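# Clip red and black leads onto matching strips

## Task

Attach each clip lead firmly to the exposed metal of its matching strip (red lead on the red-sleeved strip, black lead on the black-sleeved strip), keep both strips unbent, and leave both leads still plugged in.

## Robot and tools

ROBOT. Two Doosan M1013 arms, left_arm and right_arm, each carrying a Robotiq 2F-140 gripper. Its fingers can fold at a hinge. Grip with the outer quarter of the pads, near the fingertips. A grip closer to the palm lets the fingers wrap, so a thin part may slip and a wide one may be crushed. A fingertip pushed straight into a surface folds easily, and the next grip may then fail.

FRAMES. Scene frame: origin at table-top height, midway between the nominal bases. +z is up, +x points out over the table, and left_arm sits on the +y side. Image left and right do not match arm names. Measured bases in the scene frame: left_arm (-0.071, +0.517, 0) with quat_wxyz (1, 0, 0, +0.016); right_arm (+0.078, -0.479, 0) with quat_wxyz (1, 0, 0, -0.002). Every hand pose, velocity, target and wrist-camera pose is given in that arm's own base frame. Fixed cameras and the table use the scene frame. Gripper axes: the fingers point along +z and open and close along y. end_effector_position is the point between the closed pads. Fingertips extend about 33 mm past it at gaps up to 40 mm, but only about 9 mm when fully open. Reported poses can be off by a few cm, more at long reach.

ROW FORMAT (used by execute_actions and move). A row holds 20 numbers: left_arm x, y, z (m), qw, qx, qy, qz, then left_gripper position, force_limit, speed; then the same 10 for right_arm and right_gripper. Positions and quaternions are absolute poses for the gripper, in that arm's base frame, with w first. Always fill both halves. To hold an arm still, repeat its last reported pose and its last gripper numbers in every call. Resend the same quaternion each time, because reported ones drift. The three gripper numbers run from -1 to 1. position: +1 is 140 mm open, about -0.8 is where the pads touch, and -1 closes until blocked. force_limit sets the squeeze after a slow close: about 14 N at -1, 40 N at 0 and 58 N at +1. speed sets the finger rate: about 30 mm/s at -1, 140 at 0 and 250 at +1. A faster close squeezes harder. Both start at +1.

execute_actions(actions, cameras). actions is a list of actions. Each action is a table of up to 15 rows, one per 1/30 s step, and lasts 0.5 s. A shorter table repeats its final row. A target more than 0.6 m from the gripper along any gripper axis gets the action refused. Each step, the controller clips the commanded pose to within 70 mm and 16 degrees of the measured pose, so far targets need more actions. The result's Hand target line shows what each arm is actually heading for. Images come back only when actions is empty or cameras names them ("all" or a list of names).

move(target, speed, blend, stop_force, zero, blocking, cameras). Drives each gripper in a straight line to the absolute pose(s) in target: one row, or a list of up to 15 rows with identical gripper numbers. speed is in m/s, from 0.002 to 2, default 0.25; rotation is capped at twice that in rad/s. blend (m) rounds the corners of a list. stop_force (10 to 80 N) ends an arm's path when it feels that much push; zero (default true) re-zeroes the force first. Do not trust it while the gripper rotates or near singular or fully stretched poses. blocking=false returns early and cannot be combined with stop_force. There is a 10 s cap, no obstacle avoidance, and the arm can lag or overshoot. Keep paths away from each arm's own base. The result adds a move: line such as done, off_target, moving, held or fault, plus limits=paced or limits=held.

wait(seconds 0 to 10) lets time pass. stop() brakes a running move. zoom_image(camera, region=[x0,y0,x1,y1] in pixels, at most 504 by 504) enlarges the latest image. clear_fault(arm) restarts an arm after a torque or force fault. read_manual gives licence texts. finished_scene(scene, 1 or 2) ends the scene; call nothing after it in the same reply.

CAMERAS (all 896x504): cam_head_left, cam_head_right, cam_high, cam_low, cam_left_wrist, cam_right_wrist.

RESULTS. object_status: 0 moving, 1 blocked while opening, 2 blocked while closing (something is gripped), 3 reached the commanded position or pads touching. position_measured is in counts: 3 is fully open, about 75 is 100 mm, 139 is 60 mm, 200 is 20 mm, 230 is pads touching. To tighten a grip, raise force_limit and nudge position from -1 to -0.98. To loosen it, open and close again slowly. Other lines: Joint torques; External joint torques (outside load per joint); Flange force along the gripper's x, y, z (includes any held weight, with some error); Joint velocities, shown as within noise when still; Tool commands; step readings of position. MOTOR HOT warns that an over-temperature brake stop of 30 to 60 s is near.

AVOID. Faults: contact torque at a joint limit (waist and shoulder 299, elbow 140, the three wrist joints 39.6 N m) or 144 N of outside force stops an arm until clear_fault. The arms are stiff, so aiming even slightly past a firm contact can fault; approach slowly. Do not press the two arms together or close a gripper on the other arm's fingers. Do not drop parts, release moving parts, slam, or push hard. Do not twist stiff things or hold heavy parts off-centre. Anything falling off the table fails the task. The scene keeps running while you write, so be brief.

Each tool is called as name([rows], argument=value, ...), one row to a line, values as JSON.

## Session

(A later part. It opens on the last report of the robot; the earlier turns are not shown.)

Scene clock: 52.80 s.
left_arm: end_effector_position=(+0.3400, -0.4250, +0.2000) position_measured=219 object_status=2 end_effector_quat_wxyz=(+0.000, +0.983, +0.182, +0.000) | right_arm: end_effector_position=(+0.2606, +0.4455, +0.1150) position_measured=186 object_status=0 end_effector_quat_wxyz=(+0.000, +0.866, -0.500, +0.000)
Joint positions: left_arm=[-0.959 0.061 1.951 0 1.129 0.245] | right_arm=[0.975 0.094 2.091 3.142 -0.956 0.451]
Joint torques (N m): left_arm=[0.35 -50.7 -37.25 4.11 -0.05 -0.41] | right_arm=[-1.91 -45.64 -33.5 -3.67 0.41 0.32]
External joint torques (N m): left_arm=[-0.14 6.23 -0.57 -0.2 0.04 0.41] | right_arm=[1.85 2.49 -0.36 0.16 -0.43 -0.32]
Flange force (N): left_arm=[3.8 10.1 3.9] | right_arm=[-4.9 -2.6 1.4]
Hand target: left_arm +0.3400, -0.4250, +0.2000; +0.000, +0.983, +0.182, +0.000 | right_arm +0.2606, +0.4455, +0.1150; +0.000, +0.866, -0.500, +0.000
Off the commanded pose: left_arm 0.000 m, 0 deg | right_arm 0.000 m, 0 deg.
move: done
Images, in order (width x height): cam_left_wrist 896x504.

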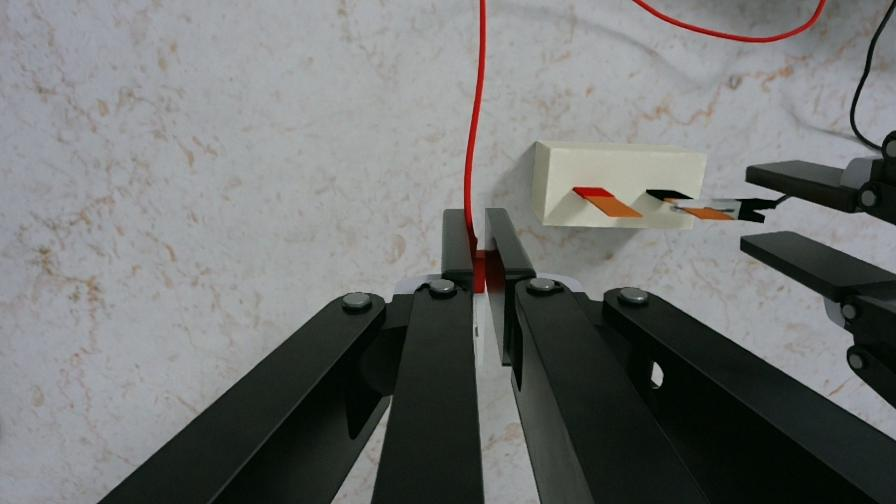

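move([
  [0.340, -0.425, 0.20, 0, 0.9833, 0.1822, 0, -1, -1, -1, 0.2606, 0.4455, 0.205, 0, 0.8660, -0.5, 0, -0.45, -0.1, -1],
  [0.337, -0.413, 0.18, 0, 0.5698, 0.8218, 0, -1, -1, -1, 0.2872, 0.3842, 0.215, 0, 0.9799, 0.1994, 0, -0.45, -0.1, -1],
  [0.337, -0.413, 0.14, 0, 0.5698, 0.8218, 0, -1, -1, -1, 0.2872, 0.3842, 0.215, 0, 0.9799, 0.1994, 0, -0.45, -0.1, -1],
], speed=[0.12, 0.4, 0.15], blend=[0.01, 0.01, 0], cameras=["cam_left_wrist", "cam_right_wrist", "cam_head_left"])

zoom_image(camera="cam_right_wrist", region=[0, 60, 400, 300])

Scene clock: 58.43 s.
left_arm: end_effector_position=(+0.3370, -0.4130, +0.1400) position_measured=219 object_status=2 end_effector_quat_wxyz=(+0.000, +0.570, +0.822, +0.000) | right_arm: end_effector_position=(+0.2872, +0.3842, +0.2150) position_measured=186 object_status=3 end_effector_quat_wxyz=(+0.000, +0.980, +0.199, +0.000)
Joint positions: left_arm=[-0.951 0.094 2.037 0 1.01 -1.309] | right_arm=[0.857 -0.054 2.038 3.142 -1.158 -1.115]
Joint torques (N m): left_arm=[0.41 -51.18 -34.63 3.87 0.1 -0.41] | right_arm=[-1.84 -34.48 -37.41 -4.15 0.48 0.31]
External joint torques (N m): left_arm=[-0.22 6.01 -0.7 -0.24 -0.05 0.41] | right_arm=[1.77 2.3 -0.57 0.24 -0.43 -0.31]
Flange force (N): left_arm=[-9.8 3.7 5.1] | right_arm=[2.7 -5.1 0.1]
Hand target: left_arm +0.3370, -0.4130, +0.1400; +0.000, +0.570, +0.822, +0.000 | right_arm +0.2872, +0.3842, +0.2150; +0.000, +0.980, +0.199, +0.000
Off the commanded pose: left_arm 0.000 m, 0 deg | right_arm 0.000 m, 0 deg.
move: done
Images, in order (width x height): cam_head_left 896x504, cam_left_wrist 896x504, cam_right_wrist 896x504.

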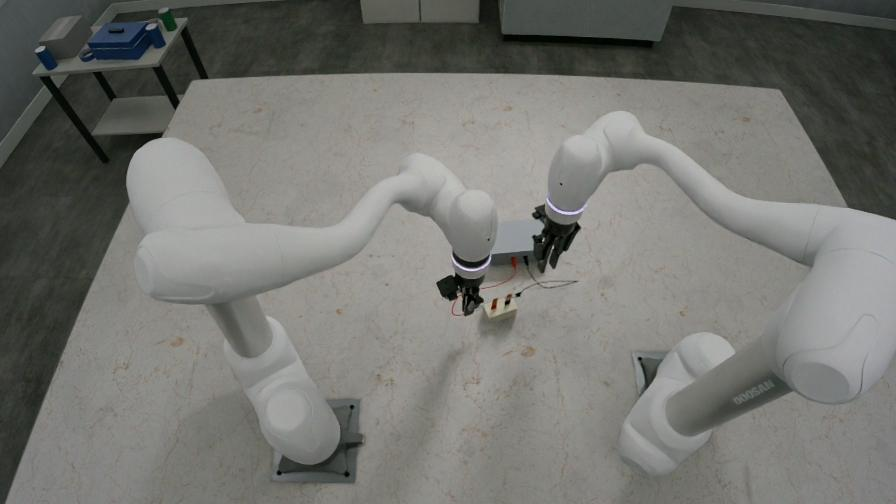

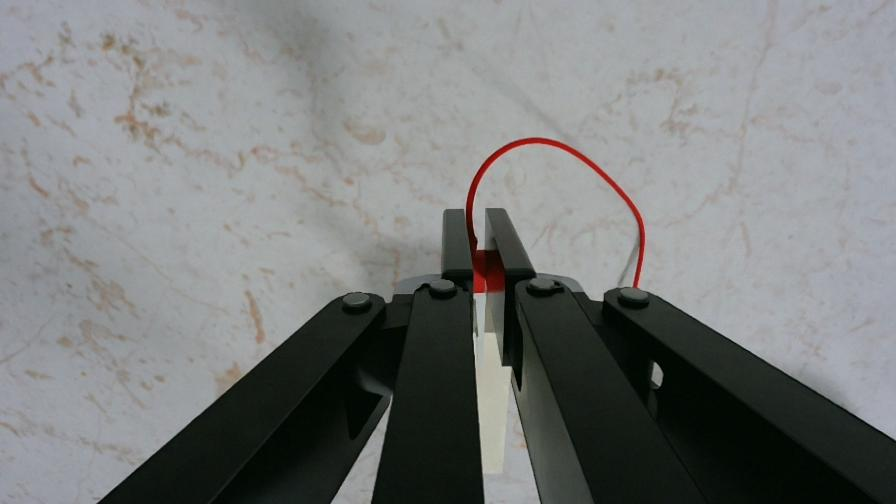

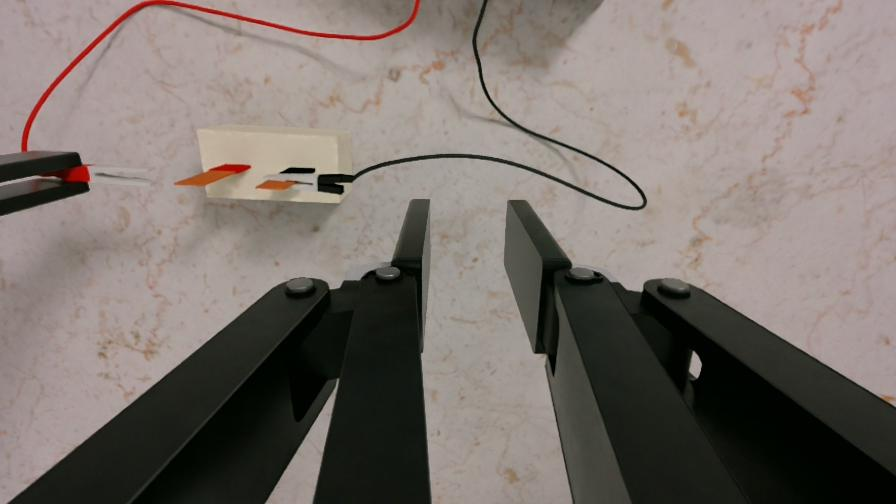

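Scaled by 1.260 from the camera's 896x504 image, which has a finer 1280x720 frame.

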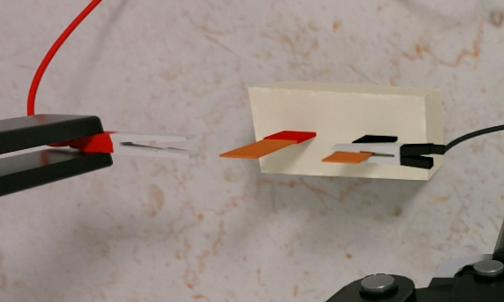

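zoom_image(camera="cam_right_wrist", region=[60, 120, 260, 220])

zoom_image(camera="cam_right_wrist", region=[190, 110, 390, 210])

Scaled by 2.520 from the camera's 896x504 image, which has a finer 1280x720 frame.

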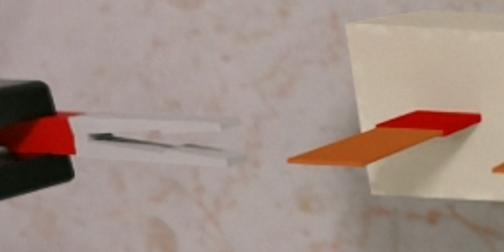

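Scaled by 2.520 from the camera's 896x504 image, which has a finer 1280x720 frame.

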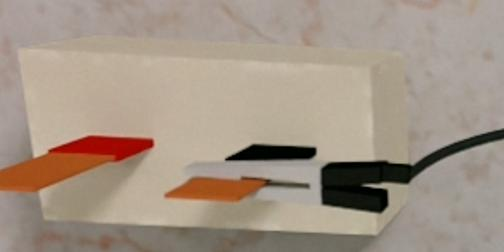

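move(target=[0.344, -0.4244, 0.14, 0, 0.5842, 0.8116, 0, -1, -1, -1, 0.2872, 0.3842, 0.215, 0, 0.9799, 0.1994, 0, -0.45, -0.1, -1], speed=0.1, cameras=["cam_right_wrist"])

zoom_image(camera="cam_right_wrist", region=[60, 120, 260, 220])

Scene clock: 60.43 s.
left_arm: end_effector_position=(+0.3440, -0.4244, +0.1400) position_measured=219 object_status=2 end_effector_quat_wxyz=(+0.000, +0.584, +0.812, +0.000) | right_arm: end_effector_position=(+0.2872, +0.3842, +0.2150) position_measured=186 object_status=3 end_effector_quat_wxyz=(+0.000, +0.980, +0.199, +0.000)
Joint positions: left_arm=[-0.953 0.115 2.014 0 1.013 -1.276] | right_arm=[0.857 -0.054 2.038 3.142 -1.158 -1.115]
Joint torques (N m): left_arm=[0.35 -53.74 -34.63 3.82 0 -0.66] | right_arm=[-1.78 -34.55 -37.66 -4.13 0.45 0.35]
External joint torques (N m): left_arm=[-0.18 6.59 -0.67 -0.19 0.05 0.66] | right_arm=[1.75 2.37 -0.32 0.22 -0.41 -0.36]
Flange force (N): left_arm=[-10.2 4.7 5.4] | right_arm=[2.5 -4.8 0.5]
Hand target: left_arm +0.3440, -0.4244, +0.1400; +0.000, +0.584, +0.812, +0.000 | right_arm +0.2872, +0.3842, +0.2150; +0.000, +0.980, +0.199, +0.000
Off the commanded pose: left_arm 0.000 m, 0 deg | right_arm 0.000 m, 0 deg.
move: done
Images, in order (width x height): cam_right_wrist 896x504.

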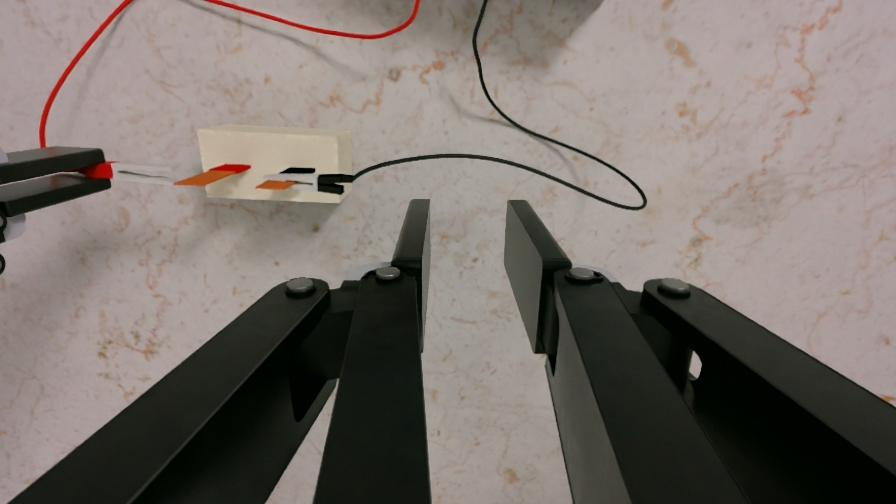

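Scaled by 2.520 from the camera's 896x504 image, which has a finer 1280x720 frame.

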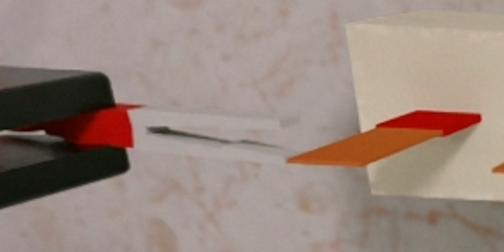

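move(target=[0.3527, -0.4527, 0.14, 0, 0.5842, 0.8116, 0, -1, -1, -1, 0.2872, 0.3842, 0.215, 0, 0.9799, 0.1994, 0, -0.45, -0.1, -1], speed=0.05, cameras=["cam_right_wrist"])

zoom_image(camera="cam_right_wrist", region=[60, 120, 260, 220])

Scene clock: 61.60 s.
left_arm: end_effector_position=(+0.3527, -0.4527, +0.1400) position_measured=219 object_status=2 end_effector_quat_wxyz=(+0.000, +0.584, +0.812, +0.000) | right_arm: end_effector_position=(+0.2872, +0.3842, +0.2150) position_measured=186 object_status=3 end_effector_quat_wxyz=(+0.000, +0.980, +0.199, +0.000)
Joint positions: left_arm=[-0.969 0.156 1.965 0 1.02 -1.292] | right_arm=[0.857 -0.054 2.038 3.142 -1.158 -1.115]
Joint torques (N m): left_arm=[0.98 -59.11 -34.77 3.87 0.01 -0.33] | right_arm=[-1.85 -34.32 -37.68 -4.08 0.49 0.34]
External joint torques (N m): left_arm=[-0.84 7.21 -0.77 -0.22 0.04 0.33] | right_arm=[1.72 2.23 -0.29 0.17 -0.45 -0.34]
Flange force (N): left_arm=[-11.7 3.2 5.7] | right_arm=[2.3 -4.6 0.3]
Hand target: left_arm +0.3527, -0.4527, +0.1400; +0.000, +0.584, +0.812, +0.000 | right_arm +0.2872, +0.3842, +0.2150; +0.000, +0.980, +0.199, +0.000
Off the commanded pose: left_arm 0.000 m, 0 deg | right_arm 0.000 m, 0 deg.
move: done
Images, in order (width x height): cam_right_wrist 896x504.

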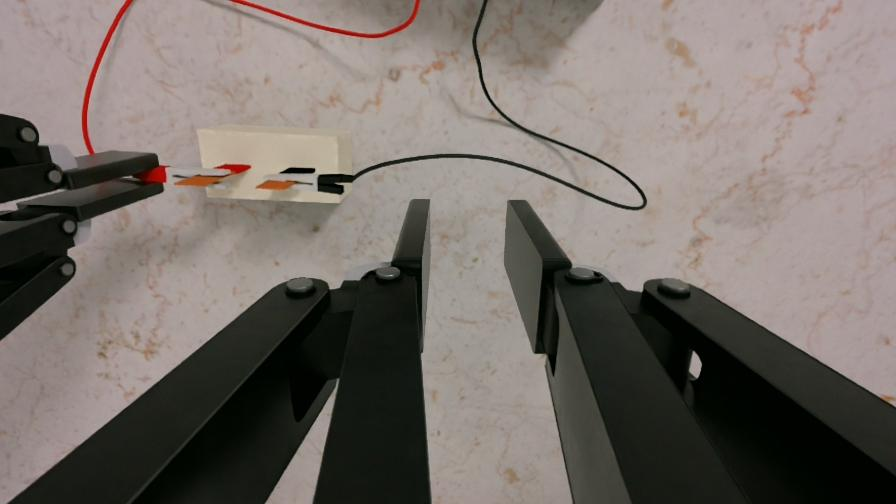

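Scaled by 2.520 from the camera's 896x504 image, which has a finer 1280x720 frame.

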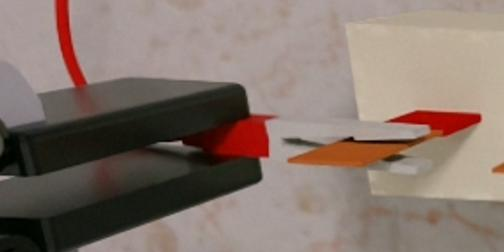

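move(target=[0.3527, -0.4527, 0.14, 0, 0.5842, 0.8116, 0, -0.45, -1, -1, 0.2872, 0.3842, 0.215, 0, 0.9799, 0.1994, 0, -0.45, -0.1, -1], speed=0.05, cameras=["cam_right_wrist"])

zoom_image(camera="cam_right_wrist", region=[60, 100, 360, 220])

Scene clock: 62.77 s.
left_arm: end_effector_position=(+0.3527, -0.4527, +0.1400) position_measured=186 object_status=0 end_effector_quat_wxyz=(+0.000, +0.584, +0.812, +0.000) | right_arm: end_effector_position=(+0.2872, +0.3842, +0.2150) position_measured=186 object_status=3 end_effector_quat_wxyz=(+0.000, +0.980, +0.199, +0.000)
Joint positions: left_arm=[-0.969 0.156 1.965 0 1.02 -1.292] | right_arm=[0.857 -0.054 2.038 3.142 -1.158 -1.115]
Joint torques (N m): left_arm=[0.78 -58.23 -34.53 3.9 -0.02 -0.32] | right_arm=[-1.57 -34.21 -37.7 -4.13 0.51 0.35]
External joint torques (N m): left_arm=[-0.59 6.78 -0.97 -0.24 0.06 0.32] | right_arm=[1.42 2.08 -0.28 0.21 -0.46 -0.35]
Flange force (N): left_arm=[-11.3 3.5 5.1] | right_arm=[2.3 -3.9 0.2]
Hand target: left_arm +0.3527, -0.4527, +0.1400; +0.000, +0.584, +0.812, +0.000 | right_arm +0.2872, +0.3842, +0.2150; +0.000, +0.980, +0.199, +0.000
Off the commanded pose: left_arm 0.000 m, 0 deg | right_arm 0.000 m, 0 deg.
move: done
Images, in order (width x height): cam_right_wrist 896x504.

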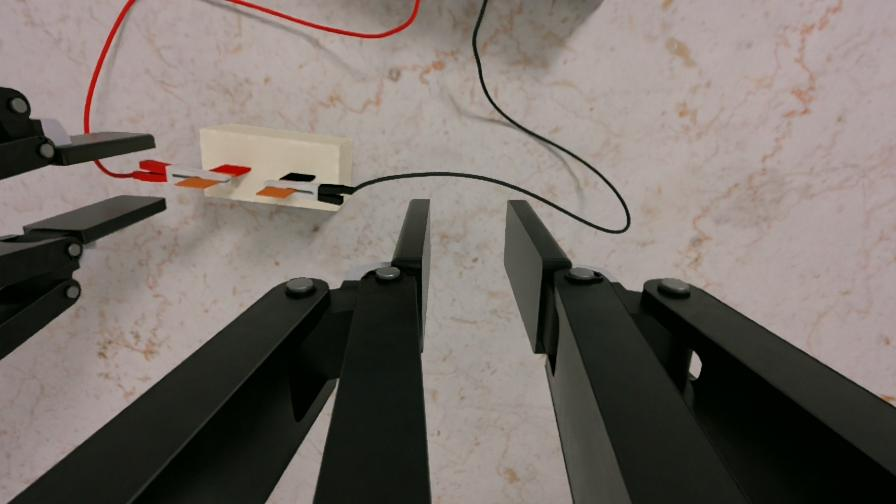

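Scaled by 1.680 from the camera's 896x504 image, which has a finer 1280x720 frame.

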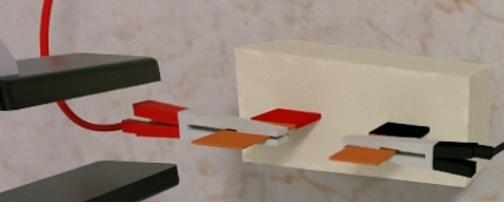

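move(target=[0.3527, -0.4527, 0.25, 0, 0.5842, 0.8116, 0, -0.45, -1, -1, 0.2872, 0.3842, 0.215, 0, 0.9799, 0.1994, 0, -0.45, -0.1, -1], speed=0.15, cameras=["cam_right_wrist", "cam_low", "cam_head_left", "cam_left_wrist"])

zoom_image(camera="cam_low", region=[450, 180, 610, 260])

zoom_image(camera="cam_right_wrist", region=[60, 100, 360, 220])

Scene clock: 64.47 s.
left_arm: end_effector_position=(+0.3527, -0.4527, +0.2500) position_measured=186 object_status=3 end_effector_quat_wxyz=(+0.000, +0.584, +0.812, +0.000) | right_arm: end_effector_position=(+0.2872, +0.3842, +0.2150) position_measured=186 object_status=3 end_effector_quat_wxyz=(+0.000, +0.980, +0.199, +0.000)
Joint positions: left_arm=[-0.969 0.075 1.839 0 1.227 -1.292] | right_arm=[0.857 -0.054 2.038 3.142 -1.158 -1.115]
Joint torques (N m): left_arm=[0.34 -53.94 -38.35 4.25 0.09 -0.45] | right_arm=[-1.61 -34.49 -37.59 -4.09 0.5 0.32]
External joint torques (N m): left_arm=[-0.24 6.93 -0.9 -0.22 -0.05 0.45] | right_arm=[1.5 2.32 -0.39 0.17 -0.45 -0.32]
Flange force (N): left_arm=[-11.7 4.5 2.8] | right_arm=[2.7 -4.4 0.3]
Hand target: left_arm +0.3527, -0.4527, +0.2500; +0.000, +0.584, +0.812, +0.000 | right_arm +0.2872, +0.3842, +0.2150; +0.000, +0.980, +0.199, +0.000
Off the commanded pose: left_arm 0.000 m, 0 deg | right_arm 0.000 m, 0 deg.
move: done
Images, in order (width x height): cam_head_left 896x504, cam_low 896x504, cam_left_wrist 896x504, cam_right_wrist 896x504.

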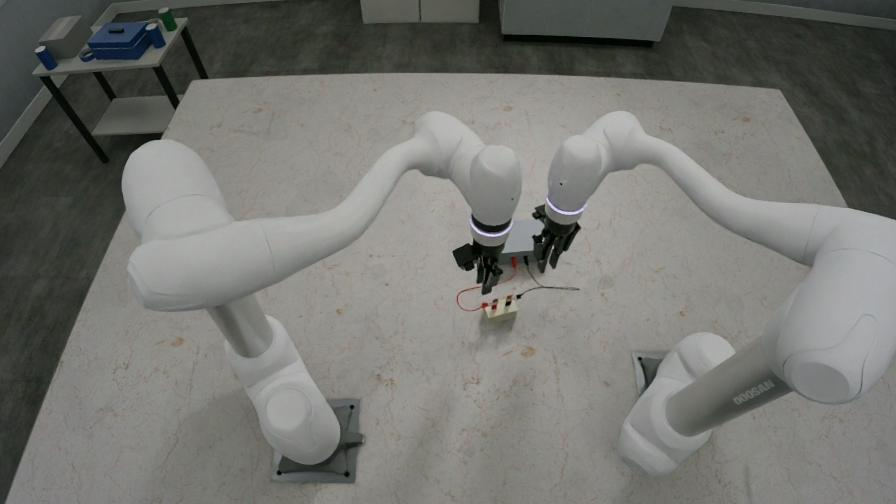

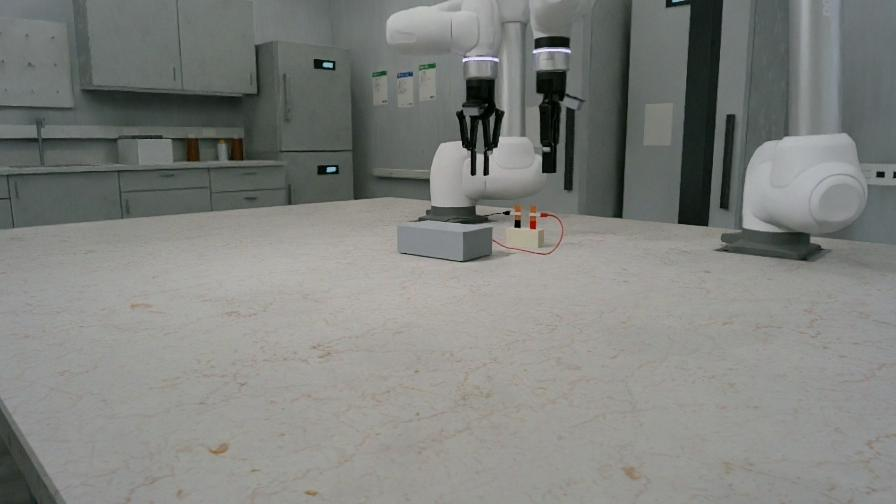

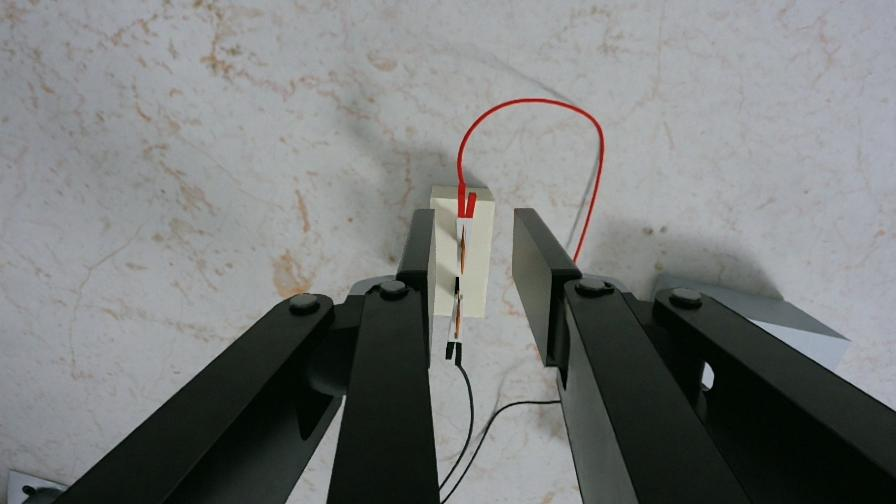

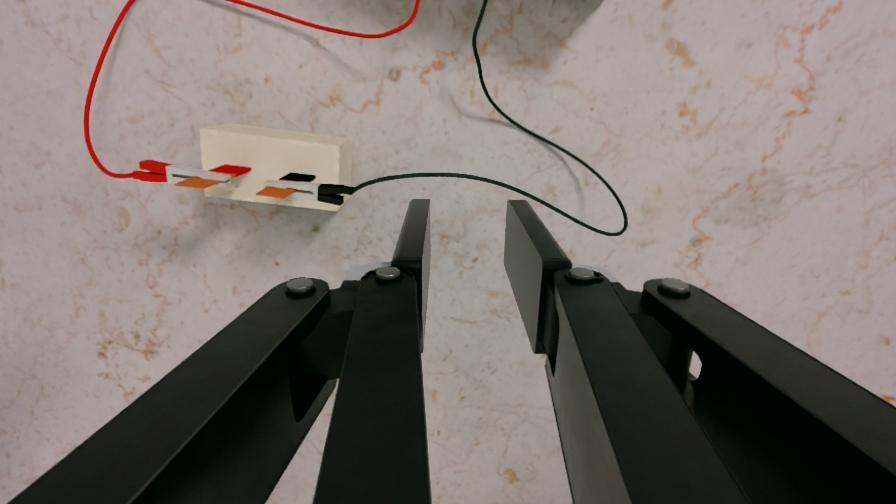

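Scaled by 3.150 from the camera's 896x504 image, which has a finer 1280x720 frame.

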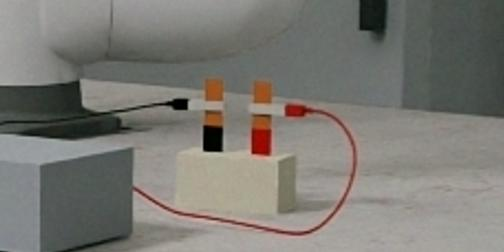

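Scaled by 1.680 from the camera's 896x504 image, which has a finer 1280x720 frame.

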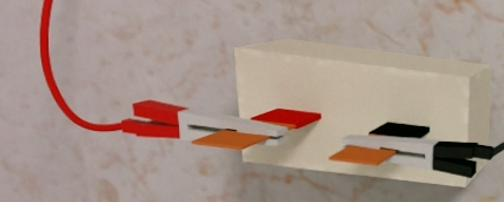

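move([
  [0.314, -0.227, 0.14, 0, 0.5842, 0.8116, 0, -1, -1, 1, 0.372, 0.179, 0.14, 0, 0.9799, 0.1994, 0, -1, -1, 1],
  [0.314, -0.227, 0.066, 0, 0.5842, 0.8116, 0, -1, -1, 1, 0.372, 0.179, 0.045, 0, 0.9799, 0.1994, 0, -1, -1, 1],
], speed=[0.35, 0.1])

move(target=[0.314, -0.227, 0.03, 0, 0.5842, 0.8116, 0, -1, -1, 1, 0.372, 0.179, 0.012, 0, 0.9799, 0.1994, 0, -1, -1, 1], speed=0.006, stop_force=10)

move([
  [0.314, -0.227, 0.11, 0, 0.5842, 0.8116, 0, -1, -1, 1, 0.372, 0.179, 0.09, 0, 0.9799, 0.1994, 0, -1, -1, 1],
  [0.482, -0.283, 0.14, 0, 0.5842, 0.8116, 0, -1, -1, 1, 0.25, 0.25, 0.13, 0, 0.9799, 0.1994, 0, -1, -1, 1],
  [0.482, -0.283, 0.075, 0, 0.5842, 0.8116, 0, -1, -1, 1, 0.15, 0.459, 0.10, 0, 0.9799, 0.1994, 0, -1, -1, 1],
  [0.482, -0.283, 0.07, 0, 0.5842, 0.8116, 0, -1, -1, 1, 0.122, 0.459, 0.045, 0, 0.9799, 0.1994, 0, -1, -1, 1],
], speed=[0.15, 0.35, 0.2, 0.1], blend=[0.02, 0.03, 0.005, 0])

move(target=[0.482, -0.283, 0.03, 0, 0.5842, 0.8116, 0, -1, -1, 1, 0.122, 0.459, 0.012, 0, 0.9799, 0.1994, 0, -1, -1, 1], speed=0.006, stop_force=10)

Scene clock: 72.40 s.
left_arm: end_effector_position=(+0.3140, -0.2270, +0.0660) position_measured=236 object_status=3 end_effector_quat_wxyz=(+0.000, +0.584, +0.812, +0.000) | right_arm: end_effector_position=(+0.3720, +0.1790, +0.0450) position_measured=236 object_status=3 end_effector_quat_wxyz=(+0.000, +0.980, +0.199, +0.000)
Joint positions: left_arm=[-0.715 -0.049 2.351 0 0.84 -1.038] | right_arm=[0.365 0.025 2.33 3.142 -0.787 -1.608]
Joint torques (N m): left_arm=[0.74 -31.71 -30.7 3.45 0.1 -0.37] | right_arm=[-1.66 -34.13 -28.96 -3.17 0.3 0.33]
External joint torques (N m): left_arm=[-0.69 5.69 -0.35 -0.25 -0.06 0.37] | right_arm=[1.7 2.25 -0.48 0.15 -0.26 -0.33]
Flange force (N): left_arm=[-8.7 5.2 8.4] | right_arm=[4.5 -3.5 2.5]
Hand target: left_arm +0.3140, -0.2270, +0.0660; +0.000, +0.584, +0.812, +0.000 | right_arm +0.3720, +0.1790, +0.0450; +0.000, +0.980, +0.199, +0.000
Off the commanded pose: left_arm 0.000 m, 0 deg | right_arm 0.000 m, 0 deg.
move: done

Scene clock: 75.23 s.
left_arm: end_effector_position=(+0.3140, -0.2270, +0.0575) position_measured=236 object_status=3 end_effector_quat_wxyz=(+0.000, +0.584, +0.812, +0.000) | right_arm: end_effector_position=(+0.3720, +0.1790, +0.0328) position_measured=236 object_status=3 end_effector_quat_wxyz=(+0.000, +0.980, +0.199, +0.000)
Joint positions: left_arm=[-0.715 -0.036 2.359 0 0.818 -1.038] | right_arm=[0.365 0.045 2.34 3.142 -0.756 -1.607]
Joint torques (N m): left_arm=[0.92 -20.38 -22.13 3.65 -3.42 -0.36] | right_arm=[-2.4 -22.1 -21.11 -3.09 3.13 0.32]
External joint torques (N m): left_arm=[-0.8 -6.55 -8.33 -0.51 3.45 0.36] | right_arm=[2.37 -10.71 -7.38 0.17 -3.08 -0.32]
Flange force (N): left_arm=[-2.1 0.1 -27.1] | right_arm=[-3.8 -4.8 -31.5]
Hand target: left_arm +0.3140, -0.2270, +0.0575; +0.000, +0.584, +0.812, +0.000 | right_arm +0.3720, +0.1790, +0.0328; +0.000, +0.980, +0.199, +0.000
Off the commanded pose: left_arm 0.028 m, 0 deg | right_arm 0.021 m, 0 deg.
move: contact (left_arm, right_arm)

Scene clock: 78.37 s.
left_arm: end_effector_position=(+0.4820, -0.2830, +0.0700) position_measured=236 object_status=3 end_effector_quat_wxyz=(+0.000, +0.584, +0.812, +0.000) | right_arm: end_effector_position=(+0.1220, +0.4590, +0.0450) position_measured=236 object_status=3 end_effector_quat_wxyz=(+0.000, +0.980, +0.199, +0.000)
Joint positions: left_arm=[-0.593 0.207 2.056 0 0.879 -0.916] | right_arm=[1.238 0.119 2.225 3.142 -0.797 -0.734]
Joint torques (N m): left_arm=[0.75 -59.93 -31.43 3.58 -0.08 -0.32] | right_arm=[-2.1 -44.67 -29.34 -3.23 0.64 0.31]
External joint torques (N m): left_arm=[-0.59 6.6 -0.71 -0.26 0.1 0.32] | right_arm=[1.94 3.11 -0.37 0.16 -0.6 -0.31]
Flange force (N): left_arm=[-8.3 6.6 6.9] | right_arm=[0.7 -6.5 2.8]
Hand target: left_arm +0.4820, -0.2830, +0.0700; +0.000, +0.584, +0.812, +0.000 | right_arm +0.1220, +0.4590, +0.0450; +0.000, +0.980, +0.199, +0.000
Off the commanded pose: left_arm 0.000 m, 0 deg | right_arm 0.000 m, 0 deg.
move: done

Scene clock: 81.43 s.
left_arm: end_effector_position=(+0.4820, -0.2830, +0.0578) position_measured=236 object_status=3 end_effector_quat_wxyz=(+0.000, +0.584, +0.812, +0.000) | right_arm: end_effector_position=(+0.1220, +0.4590, +0.0327) position_measured=236 object_status=3 end_effector_quat_wxyz=(+0.000, +0.980, +0.199, +0.000)
Joint positions: left_arm=[-0.593 0.222 2.066 0 0.855 -0.916] | right_arm=[1.238 0.137 2.235 3.142 -0.77 -0.734]
Joint torques (N m): left_arm=[0.8 -48.84 -25.48 3.73 -2 -0.39] | right_arm=[-1.91 -32.86 -22.3 -2.97 2.6 0.36]
External joint torques (N m): left_arm=[-0.6 -5.26 -6.01 -0.48 2.03 0.39] | right_arm=[1.82 -9.67 -6.59 -0.02 -2.57 -0.36]
Flange force (N): left_arm=[-3.7 2.7 -15.1] | right_arm=[-3.2 -0.8 -25.1]
Hand target: left_arm +0.4820, -0.2830, +0.0578; +0.000, +0.584, +0.812, +0.000 | right_arm +0.1220, +0.4590, +0.0327; +0.000, +0.980, +0.199, +0.000
Off the commanded pose: left_arm 0.028 m, 0 deg | right_arm 0.021 m, 0 deg.
move: contact (left_arm, right_arm)

move(target=[0.482, -0.283, 0.12, 0, 0.5842, 0.8116, 0, -1, -1, 1, 0.122, 0.459, 0.13, 0, 0.9799, 0.1994, 0, -1, -1, 1], speed=0.15, cameras=["cam_low", "cam_head_left"])

Scene clock: 82.90 s.
left_arm: end_effector_position=(+0.4820, -0.2830, +0.1200) position_measured=236 object_status=3 end_effector_quat_wxyz=(+0.000, +0.584, +0.812, +0.000) | right_arm: end_effector_position=(+0.1220, +0.4590, +0.1299) position_measured=236 object_status=3 end_effector_quat_wxyz=(+0.000, +0.980, +0.199, +0.000)
Joint positions: left_arm=[-0.593 0.153 2.011 0 0.977 -0.916] | right_arm=[1.238 0.014 2.145 3.142 -0.983 -0.734]
Joint torques (N m): left_arm=[1.21 -57.17 -33.97 3.8 -0.17 -0.38] | right_arm=[-2.05 -38.1 -33.61 -3.73 0.39 0.31]
External joint torques (N m): left_arm=[-1.15 6.91 -0.65 -0.24 0.19 0.38] | right_arm=[1.9 2.58 -0.86 0.16 -0.36 -0.31]
Flange force (N): left_arm=[-9.5 6.4 5.9] | right_arm=[0.9 -6.6 1.1]
Hand target: left_arm +0.4820, -0.2830, +0.1200; +0.000, +0.584, +0.812, +0.000 | right_arm +0.1220, +0.4590, +0.1300; +0.000, +0.980, +0.199, +0.000
Off the commanded pose: left_arm 0.000 m, 0 deg | right_arm 0.000 m, 0 deg.
move: done
Images, in order (width x height): cam_head_left 896x504, cam_low 896x504.

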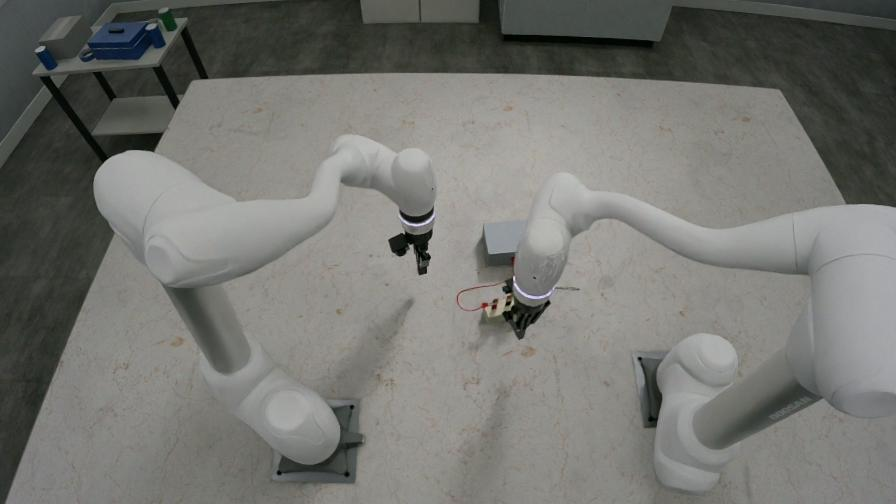

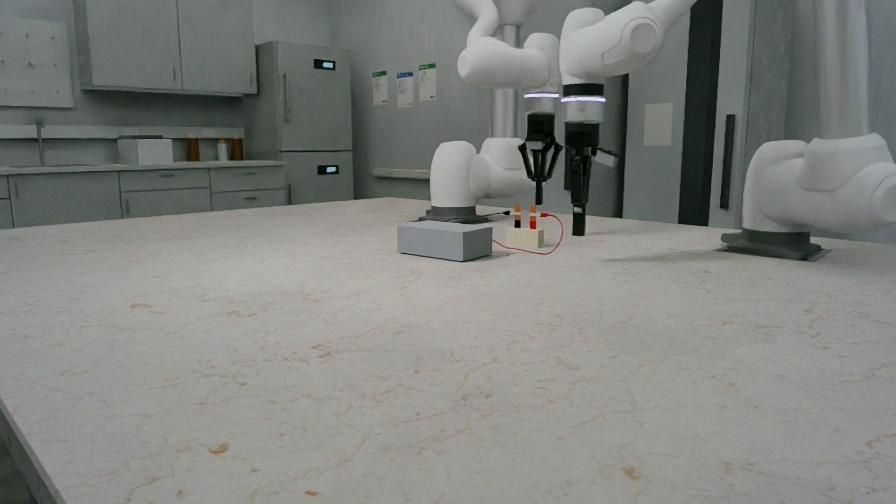

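finished_scene(scene=1)

The scene is finished: the task was done.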